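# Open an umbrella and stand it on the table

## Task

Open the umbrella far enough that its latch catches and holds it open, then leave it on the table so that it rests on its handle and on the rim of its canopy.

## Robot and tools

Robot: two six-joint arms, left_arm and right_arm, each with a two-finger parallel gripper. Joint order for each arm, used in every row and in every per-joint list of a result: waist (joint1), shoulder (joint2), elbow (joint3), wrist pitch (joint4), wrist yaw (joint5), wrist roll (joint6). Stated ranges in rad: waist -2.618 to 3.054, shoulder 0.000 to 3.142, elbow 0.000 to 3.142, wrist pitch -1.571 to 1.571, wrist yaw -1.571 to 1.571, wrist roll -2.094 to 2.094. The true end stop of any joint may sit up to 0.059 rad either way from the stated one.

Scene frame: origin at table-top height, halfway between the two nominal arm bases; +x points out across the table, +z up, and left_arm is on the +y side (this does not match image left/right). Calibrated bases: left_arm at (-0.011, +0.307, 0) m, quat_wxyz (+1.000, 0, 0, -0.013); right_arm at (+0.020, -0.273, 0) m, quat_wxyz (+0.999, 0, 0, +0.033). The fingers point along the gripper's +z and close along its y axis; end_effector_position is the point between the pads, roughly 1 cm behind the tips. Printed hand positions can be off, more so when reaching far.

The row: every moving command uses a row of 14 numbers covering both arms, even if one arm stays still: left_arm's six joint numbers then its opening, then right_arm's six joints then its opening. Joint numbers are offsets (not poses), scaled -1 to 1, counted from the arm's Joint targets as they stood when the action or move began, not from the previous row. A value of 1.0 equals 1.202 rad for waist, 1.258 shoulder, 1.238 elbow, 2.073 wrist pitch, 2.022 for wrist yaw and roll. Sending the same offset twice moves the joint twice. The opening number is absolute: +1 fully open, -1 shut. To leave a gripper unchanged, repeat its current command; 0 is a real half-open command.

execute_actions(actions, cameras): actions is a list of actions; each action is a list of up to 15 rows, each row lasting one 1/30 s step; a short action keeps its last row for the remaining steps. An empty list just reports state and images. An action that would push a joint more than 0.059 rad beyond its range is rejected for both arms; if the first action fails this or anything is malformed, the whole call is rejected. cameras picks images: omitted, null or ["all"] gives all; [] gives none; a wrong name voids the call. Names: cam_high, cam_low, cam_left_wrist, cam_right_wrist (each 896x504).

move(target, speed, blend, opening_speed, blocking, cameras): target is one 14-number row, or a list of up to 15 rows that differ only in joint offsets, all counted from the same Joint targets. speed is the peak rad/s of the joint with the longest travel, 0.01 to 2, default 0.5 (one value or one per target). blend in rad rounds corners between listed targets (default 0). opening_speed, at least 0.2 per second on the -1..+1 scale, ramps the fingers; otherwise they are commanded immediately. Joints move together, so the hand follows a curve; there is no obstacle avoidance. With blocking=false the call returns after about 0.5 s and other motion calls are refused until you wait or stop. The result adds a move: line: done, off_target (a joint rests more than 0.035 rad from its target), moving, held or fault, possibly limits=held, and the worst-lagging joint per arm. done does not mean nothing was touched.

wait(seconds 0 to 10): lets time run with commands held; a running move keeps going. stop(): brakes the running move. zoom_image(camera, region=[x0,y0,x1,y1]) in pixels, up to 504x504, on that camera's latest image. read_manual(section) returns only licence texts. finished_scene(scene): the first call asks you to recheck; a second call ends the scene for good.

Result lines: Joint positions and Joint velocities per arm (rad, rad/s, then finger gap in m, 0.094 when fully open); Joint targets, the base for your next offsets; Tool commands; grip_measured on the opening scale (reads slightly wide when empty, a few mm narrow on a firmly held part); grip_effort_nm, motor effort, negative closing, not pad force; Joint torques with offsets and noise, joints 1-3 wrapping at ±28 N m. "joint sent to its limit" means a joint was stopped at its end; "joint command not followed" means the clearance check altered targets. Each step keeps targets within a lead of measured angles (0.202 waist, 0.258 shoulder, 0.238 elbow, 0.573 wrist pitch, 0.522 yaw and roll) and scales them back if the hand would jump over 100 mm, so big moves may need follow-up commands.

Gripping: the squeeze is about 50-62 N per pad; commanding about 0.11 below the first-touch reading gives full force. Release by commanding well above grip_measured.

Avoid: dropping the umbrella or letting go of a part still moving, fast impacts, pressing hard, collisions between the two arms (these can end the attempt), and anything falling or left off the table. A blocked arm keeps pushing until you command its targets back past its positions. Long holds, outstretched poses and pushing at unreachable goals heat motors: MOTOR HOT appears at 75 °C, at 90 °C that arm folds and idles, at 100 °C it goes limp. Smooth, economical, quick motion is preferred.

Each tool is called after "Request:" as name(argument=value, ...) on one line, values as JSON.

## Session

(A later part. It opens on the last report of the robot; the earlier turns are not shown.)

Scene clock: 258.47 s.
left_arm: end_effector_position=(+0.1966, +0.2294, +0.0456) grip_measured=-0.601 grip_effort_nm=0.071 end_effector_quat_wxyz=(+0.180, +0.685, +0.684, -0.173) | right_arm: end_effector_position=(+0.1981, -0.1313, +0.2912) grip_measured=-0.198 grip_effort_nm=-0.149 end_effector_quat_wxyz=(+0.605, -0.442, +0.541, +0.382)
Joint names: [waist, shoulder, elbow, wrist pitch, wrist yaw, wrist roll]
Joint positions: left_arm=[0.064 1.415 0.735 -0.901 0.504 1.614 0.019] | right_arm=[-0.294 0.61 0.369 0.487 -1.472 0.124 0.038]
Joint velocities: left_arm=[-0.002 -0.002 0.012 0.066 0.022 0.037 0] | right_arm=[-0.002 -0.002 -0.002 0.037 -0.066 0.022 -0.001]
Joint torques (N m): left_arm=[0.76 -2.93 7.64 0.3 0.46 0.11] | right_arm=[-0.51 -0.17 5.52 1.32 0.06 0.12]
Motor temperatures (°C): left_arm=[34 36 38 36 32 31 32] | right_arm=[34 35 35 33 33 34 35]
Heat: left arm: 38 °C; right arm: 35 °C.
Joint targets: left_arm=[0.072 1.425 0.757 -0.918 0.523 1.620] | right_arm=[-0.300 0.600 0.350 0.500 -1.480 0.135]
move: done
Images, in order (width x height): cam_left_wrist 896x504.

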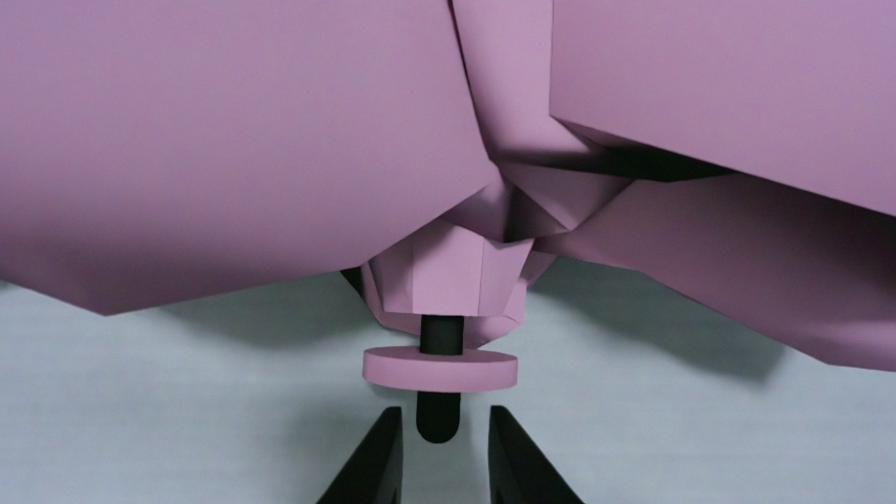

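Request:
move(target=[0,0,0,0,0,0,-0.95,0,0,0,0,0,0,-0.2], speed=0.2, opening_speed=0.5, cameras=["cam_left_wrist"])

Scene clock: 261.37 s.
left_arm: end_effector_position=(+0.1964, +0.2294, +0.0456) grip_measured=-0.884 grip_effort_nm=-1.009 end_effector_quat_wxyz=(+0.179, +0.685, +0.684, -0.173) | right_arm: end_effector_position=(+0.1981, -0.1313, +0.2912) grip_measured=-0.198 grip_effort_nm=-0.139 end_effector_quat_wxyz=(+0.605, -0.442, +0.541, +0.382)
Joint names: [waist, shoulder, elbow, wrist pitch, wrist yaw, wrist roll]
Joint positions: left_arm=[0.064 1.415 0.735 -0.902 0.504 1.614 0.005] | right_arm=[-0.294 0.61 0.369 0.488 -1.472 0.124 0.038]
Joint velocities: left_arm=[0.012 -0.017 0.007 -0.007 0.022 -0.007 -0.002] | right_arm=[0.002 0.012 0.022 0.022 0.066 -0.066 0]
Joint torques (N m): left_arm=[0.75 -2.93 7.62 0.29 0.46 0.11] | right_arm=[-0.54 -0.13 5.45 1.33 0.06 0.12]
Motor temperatures (°C): left_arm=[34 36 39 36 32 31 32] | right_arm=[34 35 35 33 33 34 35]
Heat: left arm: 39 °C; right arm: 35 °C.
Joint targets: left_arm=[0.072 1.425 0.757 -0.918 0.523 1.620] | right_arm=[-0.300 0.600 0.350 0.500 -1.480 0.135]
move: done
Images, in order (width x height): cam_left_wrist 896x504.

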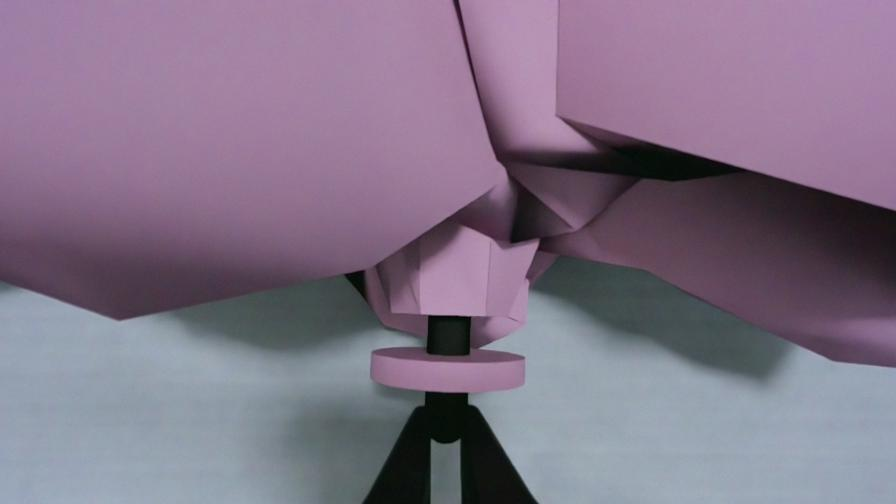

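Request:
move(target=[-0.0527,-0.1203,0.1485,-0.1466,0.1125,-0.0361,-0.95,-0.2496,0,0,0,0,0,-0.2], speed=0.25, cameras=["cam_high","cam_low"])

Scene clock: 266.83 s.
left_arm: end_effector_position=(+0.1832, +0.1908, +0.1318) grip_measured=-0.886 grip_effort_nm=-1.038 end_effector_quat_wxyz=(+0.238, +0.659, +0.669, -0.249) | right_arm: end_effector_position=(+0.2319, -0.1901, +0.2912) grip_measured=-0.198 grip_effort_nm=-0.149 end_effector_quat_wxyz=(+0.655, -0.356, +0.601, +0.287)
Joint names: [waist, shoulder, elbow, wrist pitch, wrist yaw, wrist roll]
Joint positions: left_arm=[0.017 1.29 0.914 -1.201 0.702 1.55 0.005] | right_arm=[-0.595 0.61 0.369 0.488 -1.473 0.124 0.038]
Joint velocities: left_arm=[-0.002 -0.007 -0.007 0.037 0.066 -0.095 0.001] | right_arm=[-0.012 0.012 0.002 0.095 -0.125 0.022 -0.001]
Joint torques (N m): left_arm=[-0.69 -4.27 8.53 0.26 0.86 0.02] | right_arm=[-0.55 -0.13 5.49 1.32 0.09 0.11]
Motor temperatures (°C): left_arm=[34 36 39 35 32 31 32] | right_arm=[34 34 35 34 33 34 35]
Heat: left arm: 39 °C; right arm: 35 °C.
Joint targets: left_arm=[0.009 1.274 0.941 -1.222 0.751 1.547] | right_arm=[-0.600 0.600 0.350 0.500 -1.480 0.135]
move: off_target (left_arm); left_arm: the wrist yaw is farthest, 0.049 rad from its target
Images, in order (width x height): cam_high 896x504, cam_low 896x504.

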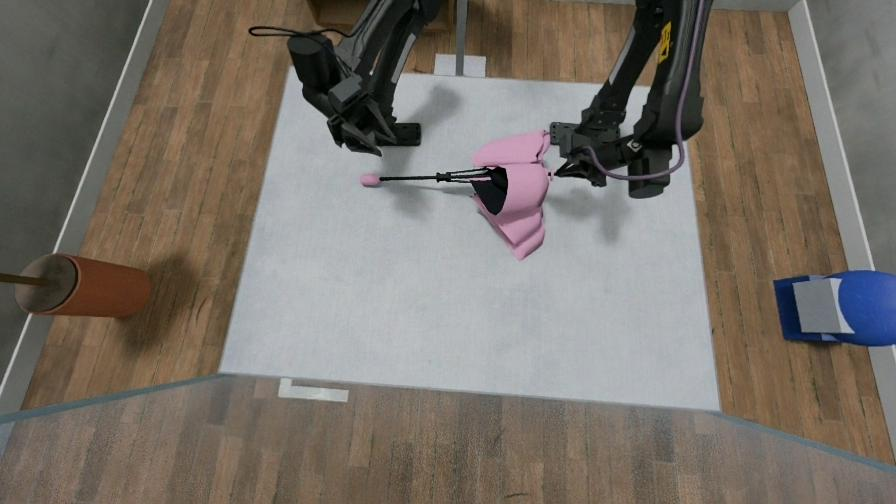

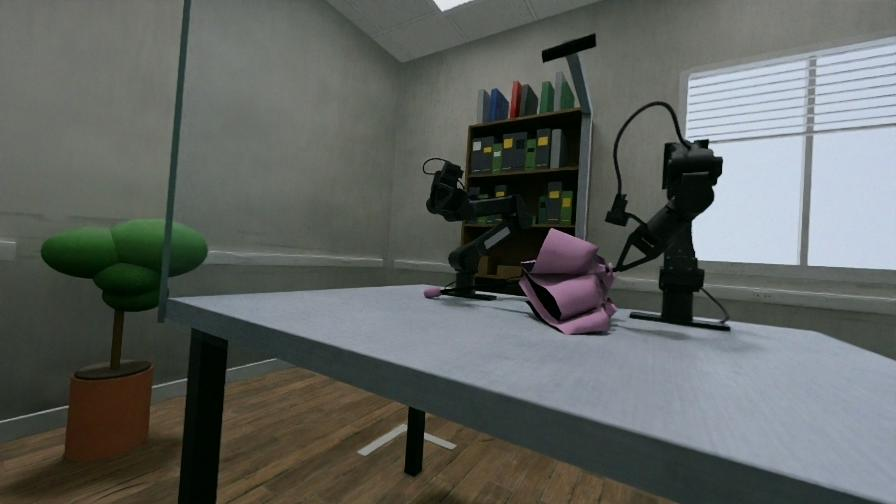

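Request:
move(target=[-0.2169,-0.0586,0.2263,0.0283,0.1080,-0.2387,-0.95,0,0,0,0,0,0,-0.2], speed=0.25, cameras=["cam_high","cam_left_wrist"])

Scene clock: 271.67 s.
left_arm: end_effector_position=(+0.1828, +0.1071, +0.2529) grip_measured=-0.887 grip_effort_nm=-1.038 end_effector_quat_wxyz=(+0.322, +0.611, +0.640, -0.336) | right_arm: end_effector_position=(+0.2319, -0.1901, +0.2912) grip_measured=-0.198 grip_effort_nm=-0.154 end_effector_quat_wxyz=(+0.655, -0.356, +0.601, +0.287)
Joint names: [waist, shoulder, elbow, wrist pitch, wrist yaw, wrist roll]
Joint positions: left_arm=[-0.244 1.218 1.19 -1.171 0.917 1.07 0.005] | right_arm=[-0.595 0.61 0.369 0.488 -1.473 0.125 0.038]
Joint velocities: left_arm=[-0.022 -0.002 -0.012 -0.066 -0.022 -0.022 -0.002] | right_arm=[-0.012 -0.007 -0.017 0.066 0.022 -0.11 0.002]
Joint torques (N m): left_arm=[-0.58 -4.26 9.36 1.22 0.94 -0.01] | right_arm=[-0.53 -0.16 5.48 1.32 0.08 0.11]
Motor temperatures (°C): left_arm=[34 36 39 36 32 31 32] | right_arm=[34 34 35 34 33 34 35]
Heat: left arm: 39 °C; right arm: 35 °C.
Joint targets: left_arm=[-0.252 1.200 1.221 -1.164 0.969 1.064] | right_arm=[-0.600 0.600 0.350 0.500 -1.480 0.135]
move: off_target (left_arm); left_arm: the wrist yaw is farthest, 0.052 rad from its target
Images, in order (width x height): cam_high 896x504, cam_left_wrist 896x504.

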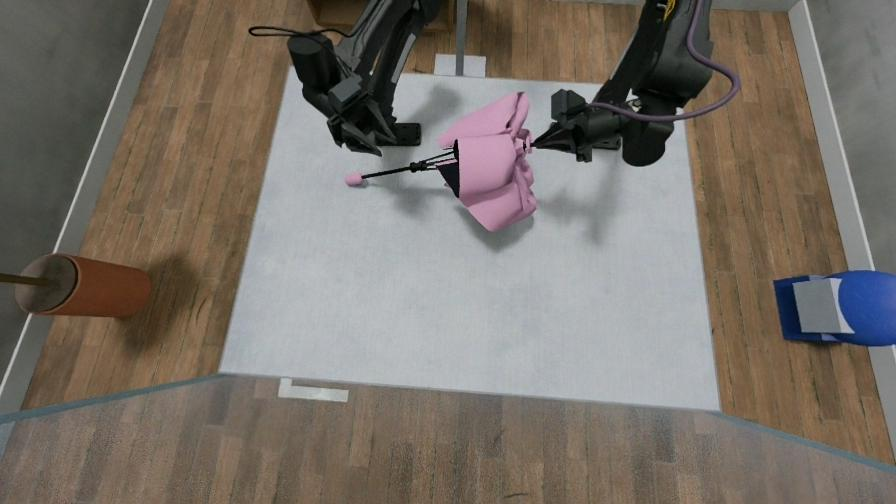

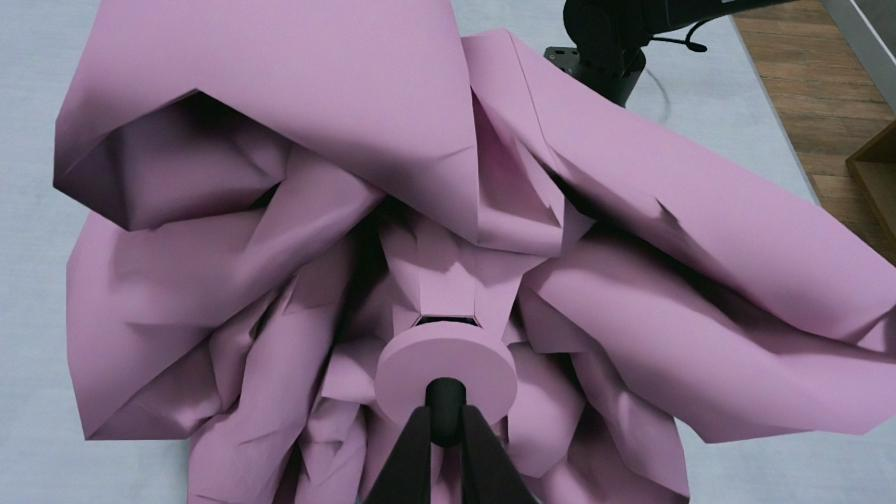

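Request:
move(target=[-0.0032,-0.0063,0.1866,0.0609,0.1149,-0.1629,-0.95,0,0,0,0,0,0,-0.2], speed=0.25, cameras=["cam_high","cam_left_wrist","cam_right_wrist"])

Scene clock: 276.57 s.
left_arm: end_effector_position=(+0.1850, +0.0833, +0.3691) grip_measured=-0.888 grip_effort_nm=-1.038 end_effector_quat_wxyz=(+0.410, +0.551, +0.589, -0.425) | right_arm: end_effector_position=(+0.2319, -0.1901, +0.2912) grip_measured=-0.198 grip_effort_nm=-0.159 end_effector_quat_wxyz=(+0.655, -0.356, +0.601, +0.287)
Joint names: [waist, shoulder, elbow, wrist pitch, wrist yaw, wrist roll]
Joint positions: left_arm=[-0.248 1.21 1.42 -1.05 1.152 0.743 0.005] | right_arm=[-0.595 0.61 0.369 0.488 -1.473 0.125 0.038]
Joint velocities: left_arm=[-0.002 0.002 0.007 0.051 -0.051 0.022 0] | right_arm=[-0.012 -0.002 -0.002 -0.095 -0.081 -0.007 -0.001]
Joint torques (N m): left_arm=[-0.59 -4.08 9.31 1.68 0.88 -0.07] | right_arm=[-0.51 -0.12 5.44 1.31 0.09 0.13]
Motor temperatures (°C): left_arm=[34 36 39 36 33 31 32] | right_arm=[34 34 35 34 33 34 35]
Heat: left arm: 39 °C; right arm: 35 °C.
Joint targets: left_arm=[-0.256 1.192 1.452 -1.038 1.201 0.735] | right_arm=[-0.600 0.600 0.350 0.500 -1.480 0.135]
move: off_target (left_arm); left_arm: the wrist yaw is farthest, 0.049 rad from its target
Images, in order (width x height): cam_high 896x504, cam_left_wrist 896x504, cam_right_wrist 896x504.

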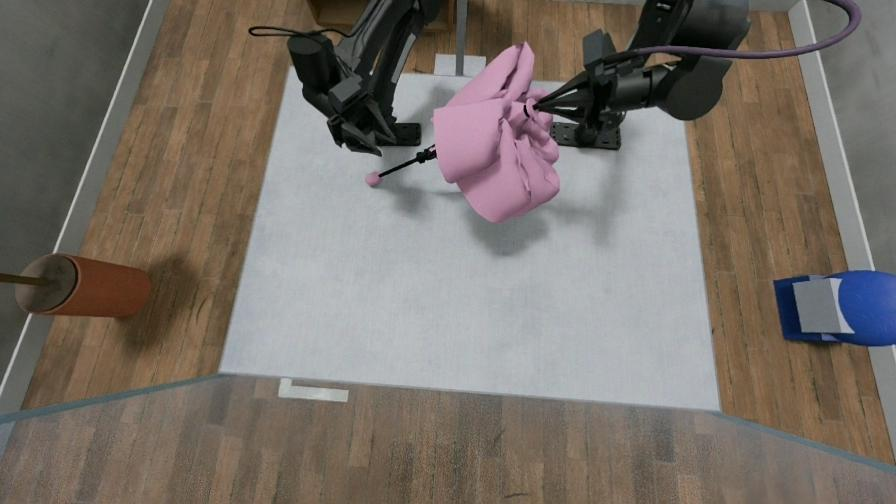

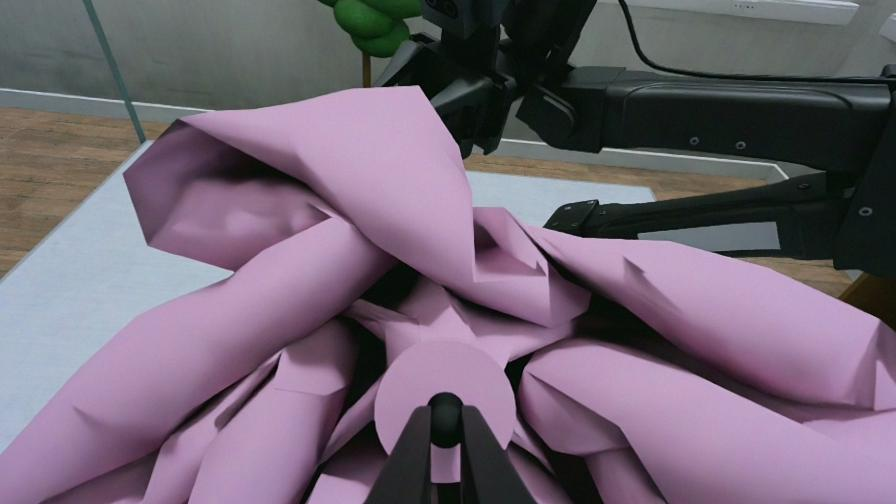

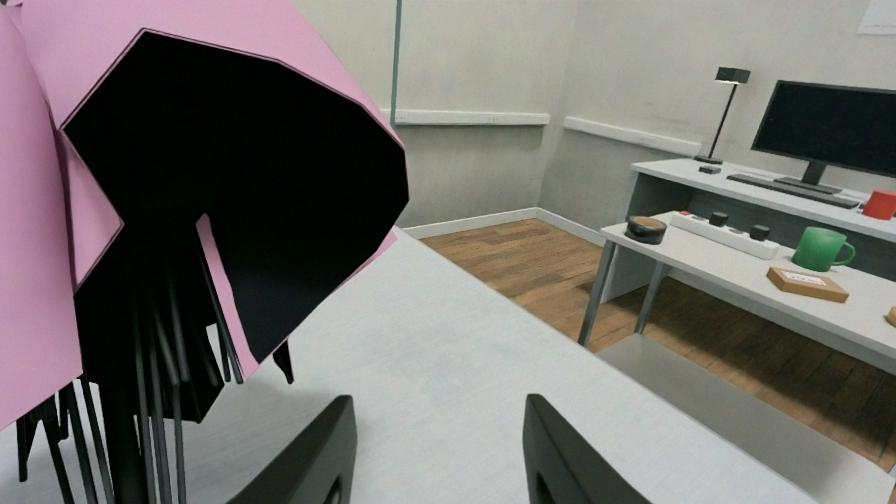

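Request:
move(target=[0,-0.0056,0.0363,0,0.0213,0,-0.95,0,0,0,0,0,0,-0.2], speed=0.15, cameras=["cam_high","cam_low"])

Scene clock: 309.73 s.
left_arm: end_effector_position=(+0.1771, +0.0823, +0.3900) grip_measured=-0.888 grip_effort_nm=-1.028 end_effector_quat_wxyz=(+0.427, +0.559, +0.563, -0.434) | right_arm: end_effector_position=(+0.2319, -0.1901, +0.2912) grip_measured=-0.198 grip_effort_nm=-0.139 end_effector_quat_wxyz=(+0.655, -0.356, +0.601, +0.287)
Joint names: [waist, shoulder, elbow, wrist pitch, wrist yaw, wrist roll]
Joint positions: left_arm=[-0.248 1.203 1.464 -1.049 1.197 0.742 0.005] | right_arm=[-0.595 0.61 0.369 0.488 -1.473 0.125 0.038]
Joint velocities: left_arm=[0.002 -0.017 -0.012 -0.066 0.007 0.066 -0.001] | right_arm=[-0.012 0.002 0.002 0.007 -0.022 0.022 0]
Joint torques (N m): left_arm=[-0.61 -3.97 9.31 1.7 0.85 -0.04] | right_arm=[-0.53 -0.16 5.45 1.31 0.08 0.12]
Motor temperatures (°C): left_arm=[34 36 41 38 33 31 33] | right_arm=[34 34 35 35 33 34 34]
Heat: left arm: 41 °C; right arm: 35 °C.
Joint targets: left_arm=[-0.256 1.185 1.497 -1.037 1.245 0.735] | right_arm=[-0.600 0.600 0.350 0.500 -1.480 0.135]
move: off_target (left_arm); left_arm: the wrist yaw is farthest, 0.047 rad from its target
Images, in order (width x height): cam_high 896x504, cam_low 896x504.

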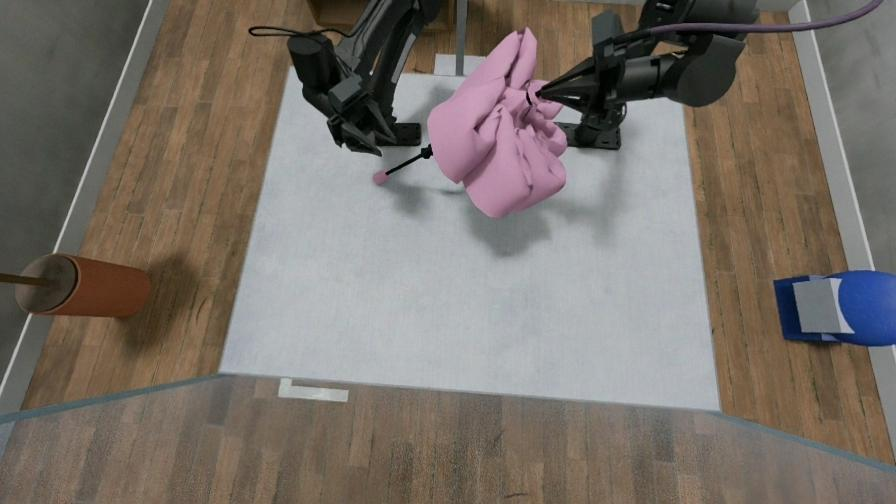

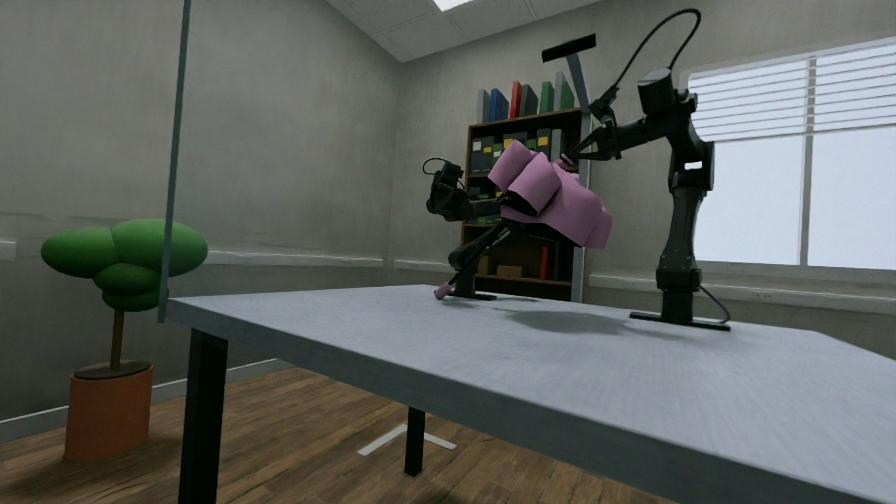

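Request:
move(target=[0,0,0,0,0,0,-0.95,0.3677,0.4126,0.5549,-0.9884,0.4451,0.6553,-0.1], speed=0.6, cameras=["cam_right_wrist","cam_high"])

Scene clock: 343.60 s.
left_arm: end_effector_position=(+0.1771, +0.0823, +0.3900) grip_measured=-0.888 grip_effort_nm=-1.033 end_effector_quat_wxyz=(+0.427, +0.559, +0.563, -0.434) | right_arm: end_effector_position=(+0.1686, -0.1871, +0.1708) grip_measured=-0.102 grip_effort_nm=0.071 end_effector_quat_wxyz=(-0.205, +0.674, +0.678, +0.207)
Joint names: [waist, shoulder, elbow, wrist pitch, wrist yaw, wrist roll]
Joint positions: left_arm=[-0.248 1.203 1.464 -1.049 1.197 0.742 0.005] | right_arm=[-0.163 1.114 1.006 -1.527 -0.589 1.449 0.042]
Joint velocities: left_arm=[-0.012 -0.007 0.017 -0.007 0.022 -0.007 0] | right_arm=[0.022 -0.002 -0.002 0.022 0.066 -0.037 0]
Joint torques (N m): left_arm=[-0.61 -3.97 9.29 1.7 0.84 -0.04] | right_arm=[0.53 -1.24 8.94 0.09 -0.25 0.11]
Motor temperatures (°C): left_arm=[34 36 39 38 33 31 33] | right_arm=[34 34 35 36 33 34 34]
Heat: left arm: 39 °C; right arm: 36 °C.
Joint targets: left_arm=[-0.256 1.185 1.497 -1.037 1.244 0.735] | right_arm=[-0.158 1.119 1.037 -1.549 -0.580 1.460]
move: off_target (left_arm); left_arm: the wrist yaw is farthest, 0.048 rad from its target
Images, in order (width x height): cam_high 896x504, cam_right_wrist 896x504.

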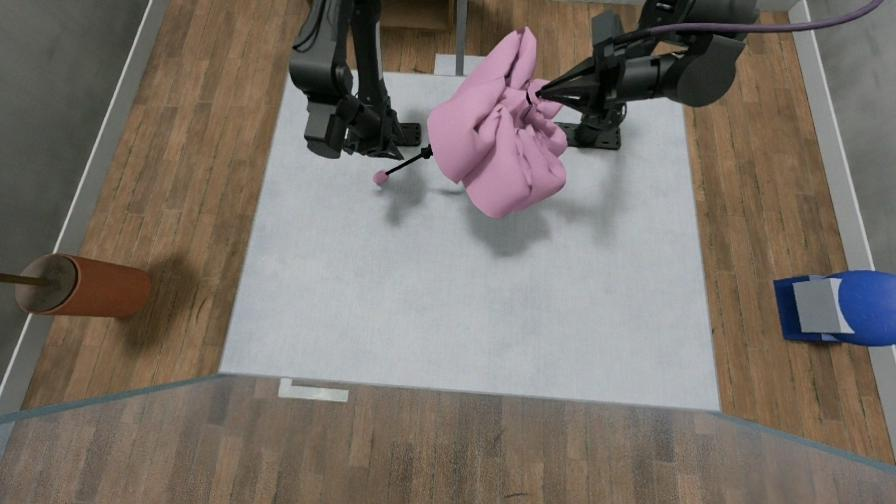

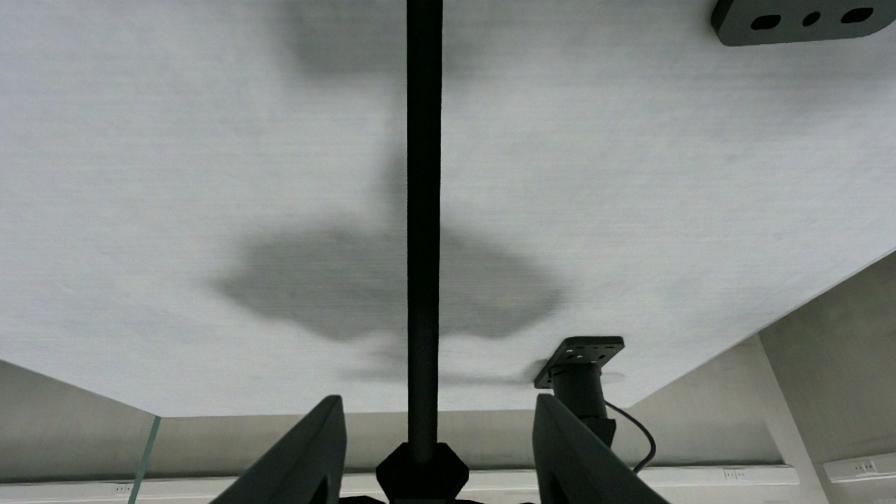

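Request:
move(target=[[0,0,0,0,0,0,-0.95,-0.0114,0.0025,-0.2076,0.1008,-0.0915,-0.0183,-0.1]], speed=0.35, cameras=["cam_right_wrist"])

Scene clock: 371.00 s.
left_arm: end_effector_position=(+0.1771, +0.0823, +0.3900) grip_measured=-0.888 grip_effort_nm=-1.043 end_effector_quat_wxyz=(+0.427, +0.559, +0.563, -0.434) | right_arm: end_effector_position=(+0.1665, -0.1652, +0.1353) grip_measured=-0.102 grip_effort_nm=0.071 end_effector_quat_wxyz=(-0.263, +0.659, +0.657, +0.256)
Joint names: [waist, shoulder, elbow, wrist pitch, wrist yaw, wrist roll]
Joint positions: left_arm=[-0.248 1.203 1.464 -1.049 1.197 0.742 0.005] | right_arm=[-0.166 1.118 0.796 -1.353 -0.745 1.433 0.042]
Joint velocities: left_arm=[0.012 -0.007 -0.007 0.007 -0.037 0.022 -0.001] | right_arm=[0.002 -0.027 -0.007 -0.007 -0.022 -0.037 -0.001]
Joint torques (N m): left_arm=[-0.58 -4 9.31 1.7 0.84 -0.04] | right_arm=[-0.57 -1.33 4.72 0.32 -0.64 -0.09]
Motor temperatures (°C): left_arm=[34 36 39 39 34 31 33] | right_arm=[34 34 37 34 33 34 34]
Heat: left arm: 39 °C; right arm: 37 °C.
Joint targets: left_arm=[-0.256 1.185 1.497 -1.037 1.244 0.735] | right_arm=[-0.172 1.122 0.780 -1.340 -0.765 1.423]
move: off_target (left_arm); left_arm: the wrist yaw is farthest, 0.047 rad from its target
Images, in order (width x height): cam_right_wrist 896x504.

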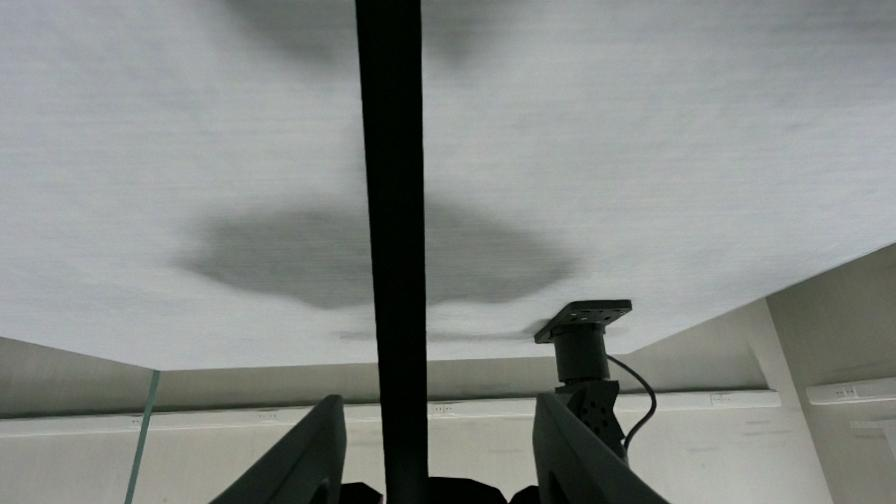

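Request:
move(target=[[0,0,0,0,0,0,-0.95,0.0483,0.0048,0.0606,0.0121,-0.0025,0.0381,-0.35]], speed=0.3, opening_speed=0.6, cameras=["cam_right_wrist"])

Scene clock: 441.83 s.
left_arm: end_effector_position=(+0.1771, +0.0823, +0.3900) grip_measured=-0.888 grip_effort_nm=-1.038 end_effector_quat_wxyz=(+0.427, +0.559, +0.563, -0.434) | right_arm: end_effector_position=(+0.1731, -0.1583, +0.1422) grip_measured=-0.348 grip_effort_nm=-0.149 end_effector_quat_wxyz=(-0.260, +0.654, +0.661, +0.260)
Joint names: [waist, shoulder, elbow, wrist pitch, wrist yaw, wrist roll]
Joint positions: left_arm=[-0.248 1.203 1.464 -1.049 1.197 0.742 0.005] | right_arm=[-0.119 1.122 0.826 -1.327 -0.751 1.488 0.031]
Joint velocities: left_arm=[-0.002 -0.007 0.002 -0.051 0.022 0.037 0] | right_arm=[-0.002 0.002 -0.007 0.007 -0.022 -0.007 -0.001]
Joint torques (N m): left_arm=[-0.61 -3.99 9.31 1.71 0.85 -0.03] | right_arm=[0.5 -1.32 8.84 0.4 -0.65 0.11]
Motor temperatures (°C): left_arm=[34 36 40 40 34 31 34] | right_arm=[34 34 35 33 33 34 34]
Heat: left arm: 40 °C; right arm: 35 °C.
Joint targets: left_arm=[-0.256 1.185 1.497 -1.037 1.244 0.735] | right_arm=[-0.113 1.128 0.855 -1.315 -0.770 1.500]
move: off_target (left_arm); left_arm: the wrist yaw is farthest, 0.047 rad from its target
Images, in order (width x height): cam_right_wrist 896x504.

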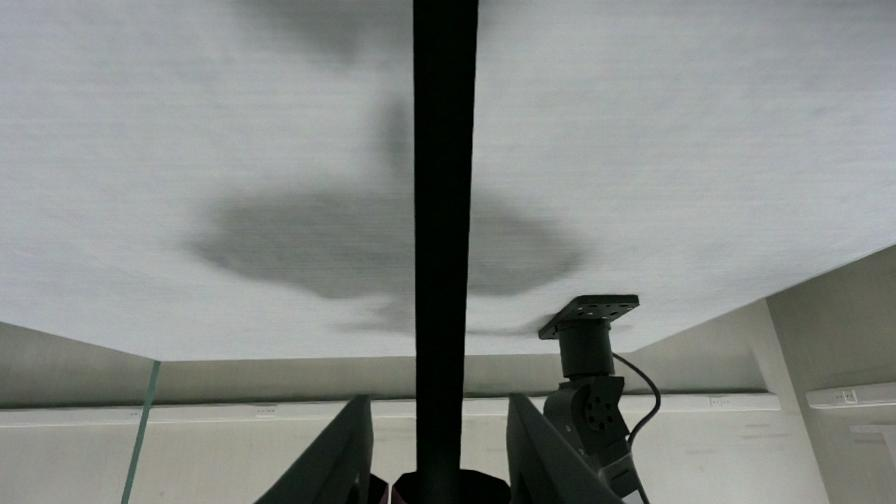

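Request:
move(target=[[0,0,0,0,0,0,-0.95,0.1298,-0.0310,0.0679,0.0174,0.0025,0.1063,-0.66]], speed=0.2, opening_speed=1.5, cameras=["cam_high","cam_right_wrist"])

Scene clock: 446.47 s.
left_arm: end_effector_position=(+0.1751, +0.0821, +0.3949) grip_measured=-0.888 grip_effort_nm=-1.033 end_effector_quat_wxyz=(+0.433, +0.562, +0.555, -0.435) | right_arm: end_effector_position=(+0.1749, -0.1356, +0.1631) grip_measured=-0.658 grip_effort_nm=-0.149 end_effector_quat_wxyz=(-0.262, +0.659, +0.659, +0.251)
Joint names: [waist, shoulder, elbow, wrist pitch, wrist yaw, wrist roll]
Joint positions: left_arm=[-0.248 1.199 1.47 -1.041 1.209 0.741 0.005] | right_arm=[0.036 1.104 0.905 -1.298 -0.739 1.701 0.016]
Joint velocities: left_arm=[-0.002 -0.002 0.012 -0.022 0.007 -0.007 0] | right_arm=[-0.007 0.012 -0.017 -0.022 -0.007 0.022 -0.001]
Joint torques (N m): left_arm=[-0.59 -3.6 8.75 1.63 0.73 -0.02] | right_arm=[0.69 -2.96 9.47 0.65 -0.73 0.15]
Motor temperatures (°C): left_arm=[34 36 40 40 34 31 34] | right_arm=[34 34 35 33 33 34 34]
Heat: left arm: 40 °C; right arm: 35 °C.
Joint targets: left_arm=[-0.256 1.185 1.497 -1.037 1.244 0.735] | right_arm=[0.043 1.089 0.939 -1.279 -0.765 1.715]
move: done
Images, in order (width x height): cam_high 896x504, cam_right_wrist 896x504.

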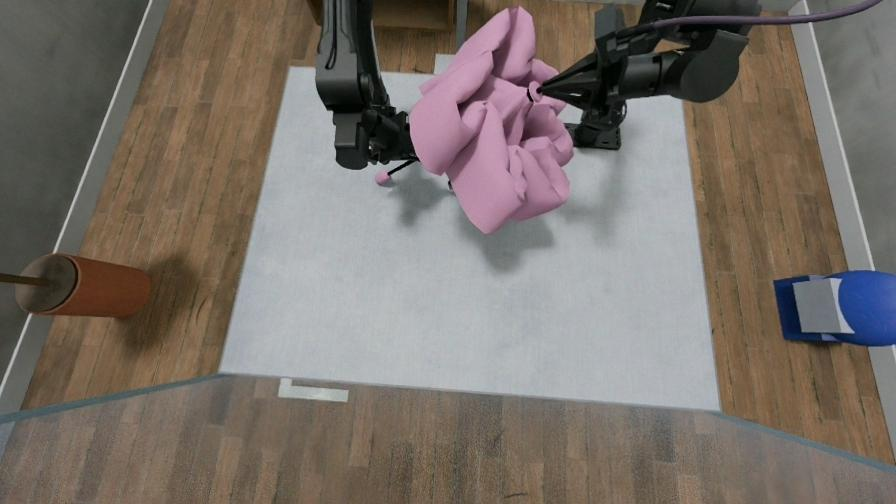

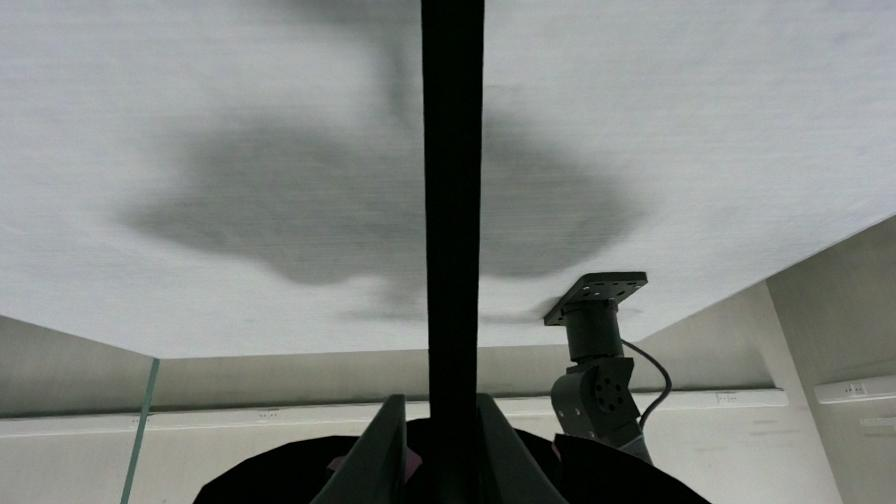

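Request:
move(target=[[0,0,0,0,0,0,-0.95,0.1248,-0.0056,0.0727,0.0207,0.0138,0.1004,-0.66]], speed=0.2, cameras=["cam_low","cam_right_wrist"])

Scene clock: 449.43 s.
left_arm: end_effector_position=(+0.1751, +0.0821, +0.3950) grip_measured=-0.888 grip_effort_nm=-1.038 end_effector_quat_wxyz=(+0.433, +0.562, +0.554, -0.435) | right_arm: end_effector_position=(+0.1747, -0.1113, +0.1880) grip_measured=-0.658 grip_effort_nm=-0.149 end_effector_quat_wxyz=(-0.264, +0.661, +0.657, +0.249)
Joint names: [waist, shoulder, elbow, wrist pitch, wrist yaw, wrist roll]
Joint positions: left_arm=[-0.248 1.199 1.47 -1.04 1.209 0.741 0.005] | right_arm=[0.184 1.096 0.994 -1.268 -0.719 1.904 0.016]
Joint velocities: left_arm=[0.002 0.002 0.002 0.095 -0.007 0.051 0] | right_arm=[-0.007 -0.012 -0.012 0.037 0.007 -0.066 -0.001]
Joint torques (N m): left_arm=[-0.59 -3.6 8.75 1.62 0.72 -0.02] | right_arm=[0.84 -2.93 9.59 0.97 -0.6 0.15]
Motor temperatures (°C): left_arm=[34 36 40 40 34 31 34] | right_arm=[34 34 36 33 33 34 34]
Heat: left arm: 40 °C; right arm: 36 °C.
Joint targets: left_arm=[-0.256 1.185 1.497 -1.037 1.244 0.735] | right_arm=[0.193 1.082 1.029 -1.236 -0.737 1.918]
move: done
Images, in order (width x height): cam_low 896x504, cam_right_wrist 896x504.

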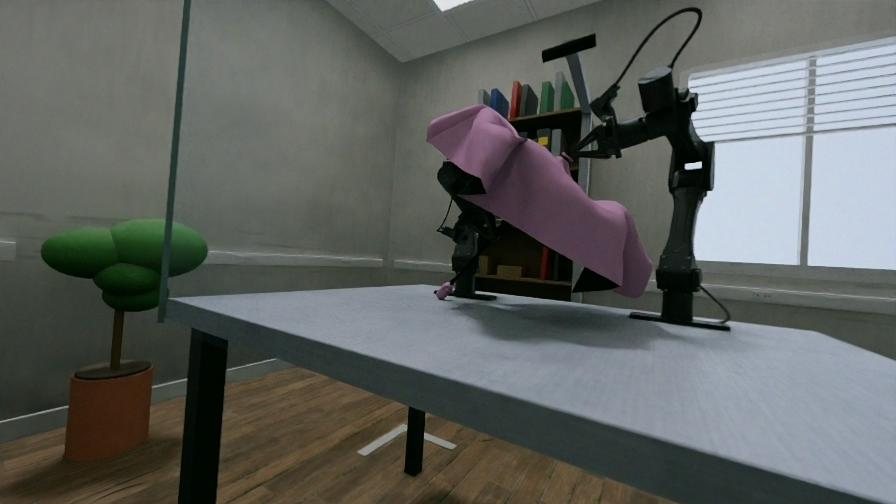

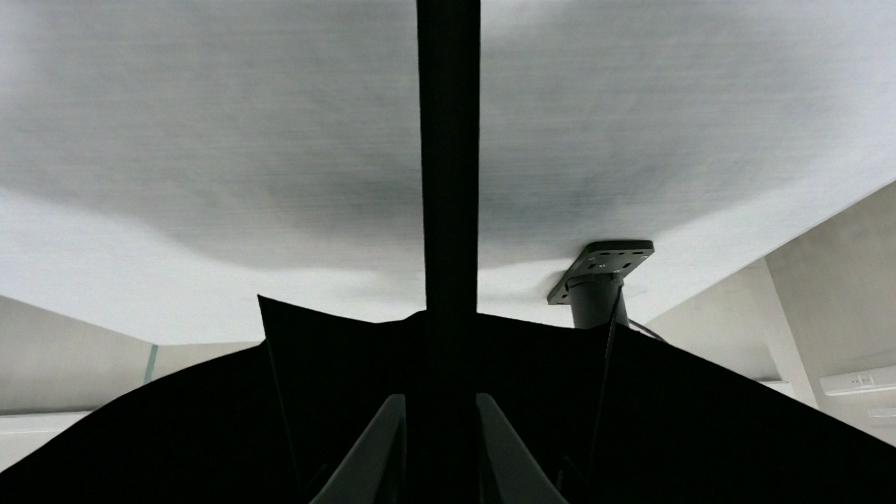

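Request:
move(target=[[0,0,0,0,0,0,-0.95,0.1140,0.0159,0.0824,0.0169,0.0203,0.0791,-0.66]], speed=0.18, cameras=["cam_high","cam_low","cam_right_wrist"])

Scene clock: 453.07 s.
left_arm: end_effector_position=(+0.1729, +0.0820, +0.4031) grip_measured=-0.888 grip_effort_nm=-1.038 end_effector_quat_wxyz=(+0.445, +0.568, +0.541, -0.432) | right_arm: end_effector_position=(+0.1731, -0.0964, +0.2058) grip_measured=-0.658 grip_effort_nm=-0.154 end_effector_quat_wxyz=(-0.240, +0.667, +0.664, +0.238)
Joint names: [waist, shoulder, elbow, wrist pitch, wrist yaw, wrist roll]
Joint positions: left_arm=[-0.248 1.192 1.48 -1.021 1.22 0.741 0.005] | right_arm=[0.319 1.096 1.083 -1.259 -0.632 2.06 0.016]
Joint velocities: left_arm=[-0.002 -0.012 -0.002 0.007 -0.037 -0.051 0] | right_arm=[0.002 -0.007 -0.017 0.022 -0.022 0.066 0]
Joint torques (N m): left_arm=[-0.64 -2.99 7.83 1.45 0.6 -0.03] | right_arm=[1.11 -1.42 10.84 1.39 -1.07 0.17]
Motor temperatures (°C): left_arm=[34 36 40 40 34 31 34] | right_arm=[34 34 36 34 33 34 34]
Heat: left arm: 40 °C; right arm: 36 °C.
Joint targets: left_arm=[-0.256 1.185 1.497 -1.037 1.244 0.735] | right_arm=[0.330 1.102 1.131 -1.201 -0.696 2.078]
move: off_target (right_arm); right_arm: the wrist yaw is farthest, 0.064 rad from its target
Images, in order (width x height): cam_high 896x504, cam_low 896x504, cam_right_wrist 896x504.

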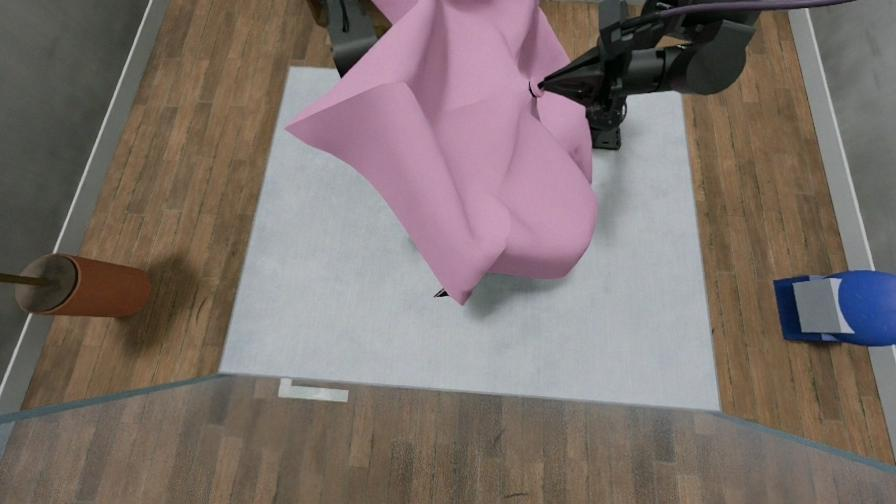

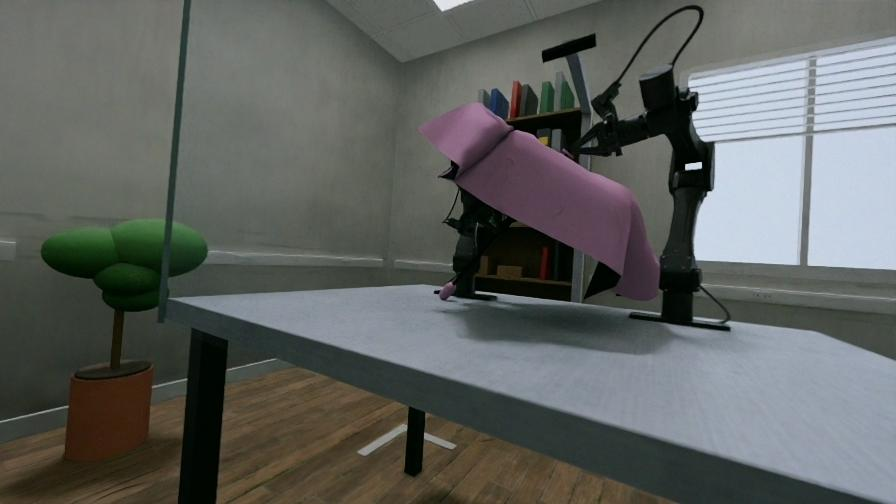

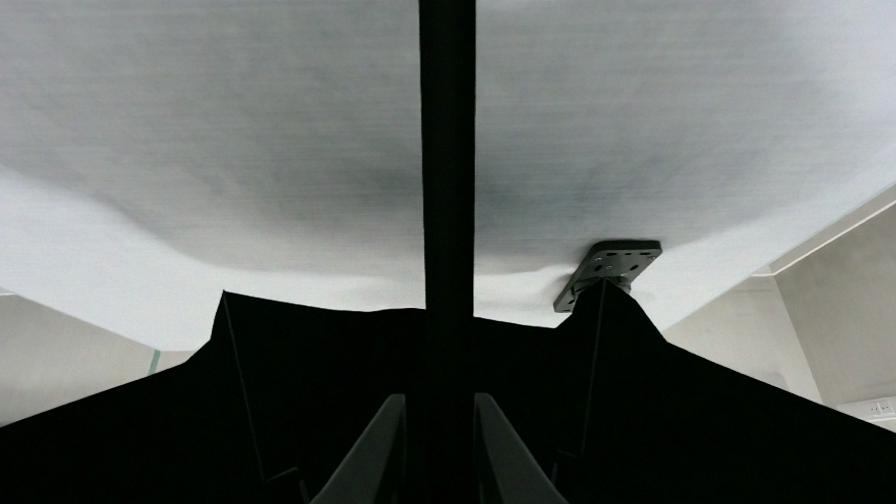

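Request:
move(target=[[0,0,0,0,0,0,-0.95,0.0599,-0.0119,0.0178,0.0728,-0.0450,0.0,-0.66]], speed=0.15, cameras=["cam_high","cam_right_wrist"])

Scene clock: 473.57 s.
left_arm: end_effector_position=(+0.1737, +0.0826, +0.4035) grip_measured=-0.888 grip_effort_nm=-1.043 end_effector_quat_wxyz=(+0.447, +0.567, +0.541, -0.431) | right_arm: end_effector_position=(+0.1765, -0.0638, +0.2328) grip_measured=-0.658 grip_effort_nm=-0.149 end_effector_quat_wxyz=(-0.266, +0.605, +0.687, +0.304)
Joint names: [waist, shoulder, elbow, wrist pitch, wrist yaw, wrist roll]
Joint positions: left_arm=[-0.244 1.192 1.48 -1.019 1.222 0.74 0.005] | right_arm=[0.39 1.096 1.107 -1.13 -0.723 2.075 0.016]
Joint velocities: left_arm=[-0.002 -0.012 -0.027 -0.007 -0.007 -0.066 0] | right_arm=[0.012 0.002 -0.002 -0.051 -0.022 -0.007 0]
Joint torques (N m): left_arm=[-0.96 -2.92 7.84 1.44 0.6 -0.02] | right_arm=[1.14 -2.73 10.84 1.79 -1.1 0.04]
Motor temperatures (°C): left_arm=[34 35 40 40 34 31 34] | right_arm=[34 33 37 35 34 34 34]
Heat: left arm: 40 °C; right arm: 37 °C.
Joint targets: left_arm=[-0.256 1.185 1.497 -1.037 1.245 0.735] | right_arm=[0.402 1.087 1.153 -1.050 -0.787 2.078]
move: off_target (right_arm); right_arm: the wrist pitch is farthest, 0.080 rad from its target
Images, in order (width x height): cam_high 896x504, cam_right_wrist 896x504.

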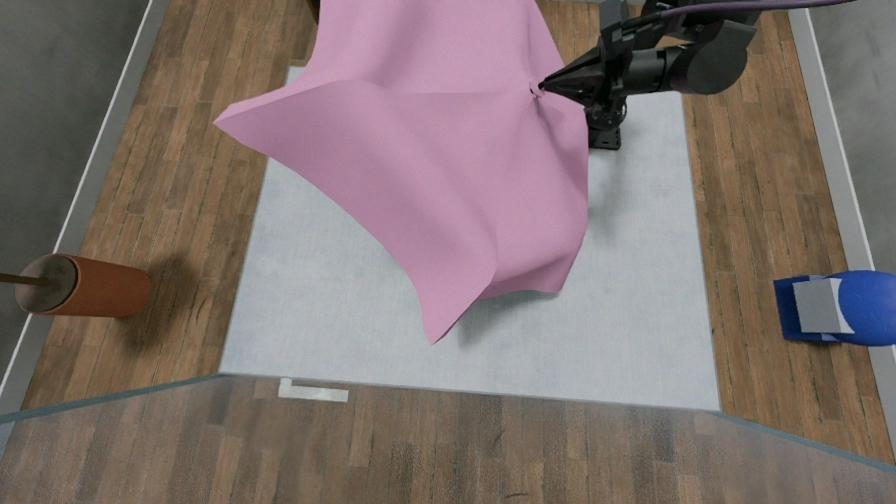

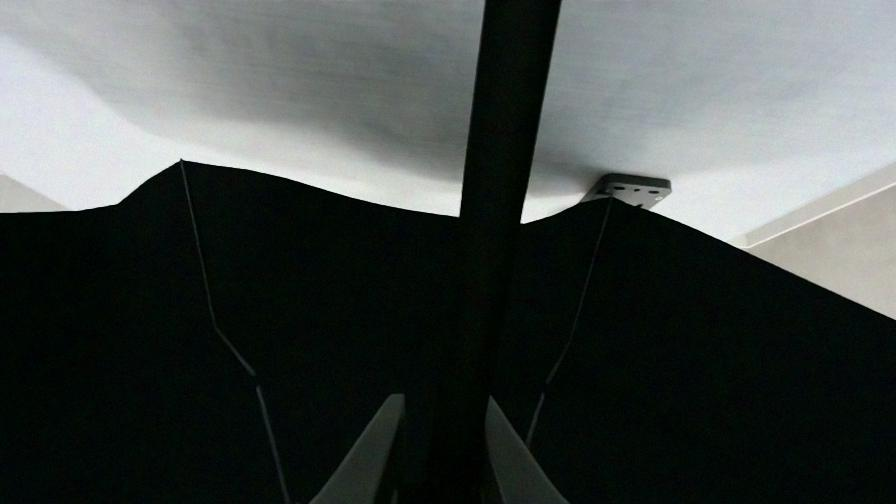

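Request:
move(target=[[0,0,0,0,0,0,-0.95,-0.0682,0.0119,-0.0549,-0.0868,0.0430,0.0,-0.66],[0,0,0,0,0,0,-0.95,-0.1789,-0.0040,-0.1438,-0.1013,0.0208,-0.0791,-0.66]], speed=0.25, blend=0.05, cameras=["cam_high","cam_right_wrist"])

Scene clock: 482.57 s.
left_arm: end_effector_position=(+0.1741, +0.0827, +0.4032) grip_measured=-0.888 grip_effort_nm=-1.043 end_effector_quat_wxyz=(+0.447, +0.567, +0.542, -0.430) | right_arm: end_effector_position=(+0.1790, -0.1078, +0.1897) grip_measured=-0.658 grip_effort_nm=-0.154 end_effector_quat_wxyz=(-0.263, +0.661, +0.654, +0.258)
Joint names: [waist, shoulder, elbow, wrist pitch, wrist yaw, wrist roll]
Joint positions: left_arm=[-0.244 1.192 1.48 -1.019 1.218 0.74 0.005] | right_arm=[0.192 1.096 0.993 -1.236 -0.726 1.928 0.016]
Joint velocities: left_arm=[-0.002 -0.002 0.002 -0.007 -0.051 0.022 0] | right_arm=[0.002 -0.002 0.002 -0.051 -0.066 -0.007 -0.001]
Joint torques (N m): left_arm=[-0.94 -2.92 7.83 1.44 0.62 -0.03] | right_arm=[-0.47 -2.96 5.09 0.51 -0.62 -0.06]
Motor temperatures (°C): left_arm=[34 35 40 40 34 31 34] | right_arm=[34 33 37 36 34 34 34]
Heat: left arm: 40 °C; right arm: 37 °C.
Joint targets: left_arm=[-0.256 1.185 1.497 -1.037 1.245 0.735] | right_arm=[0.187 1.082 0.975 -1.260 -0.745 1.918]
move: done
Images, in order (width x height): cam_high 896x504, cam_right_wrist 896x504.

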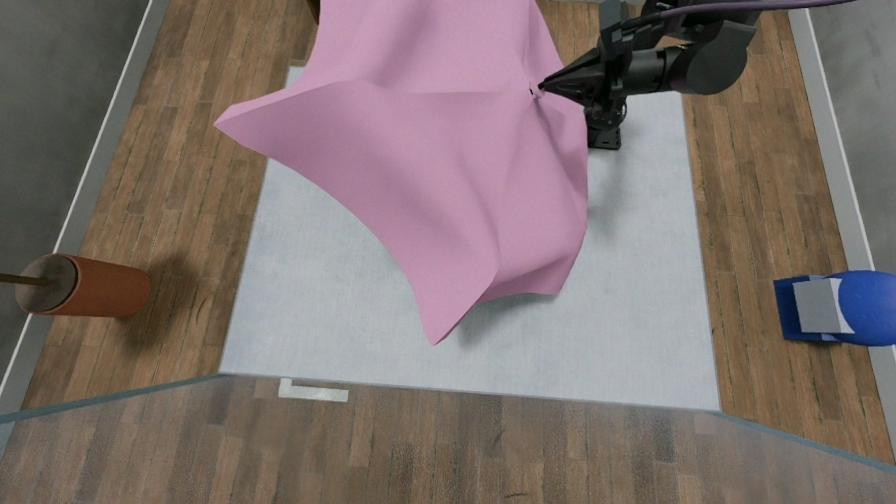

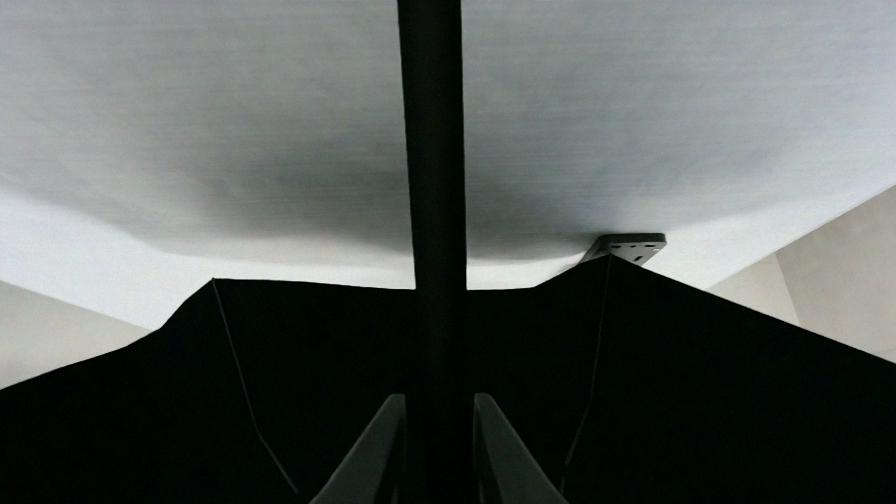

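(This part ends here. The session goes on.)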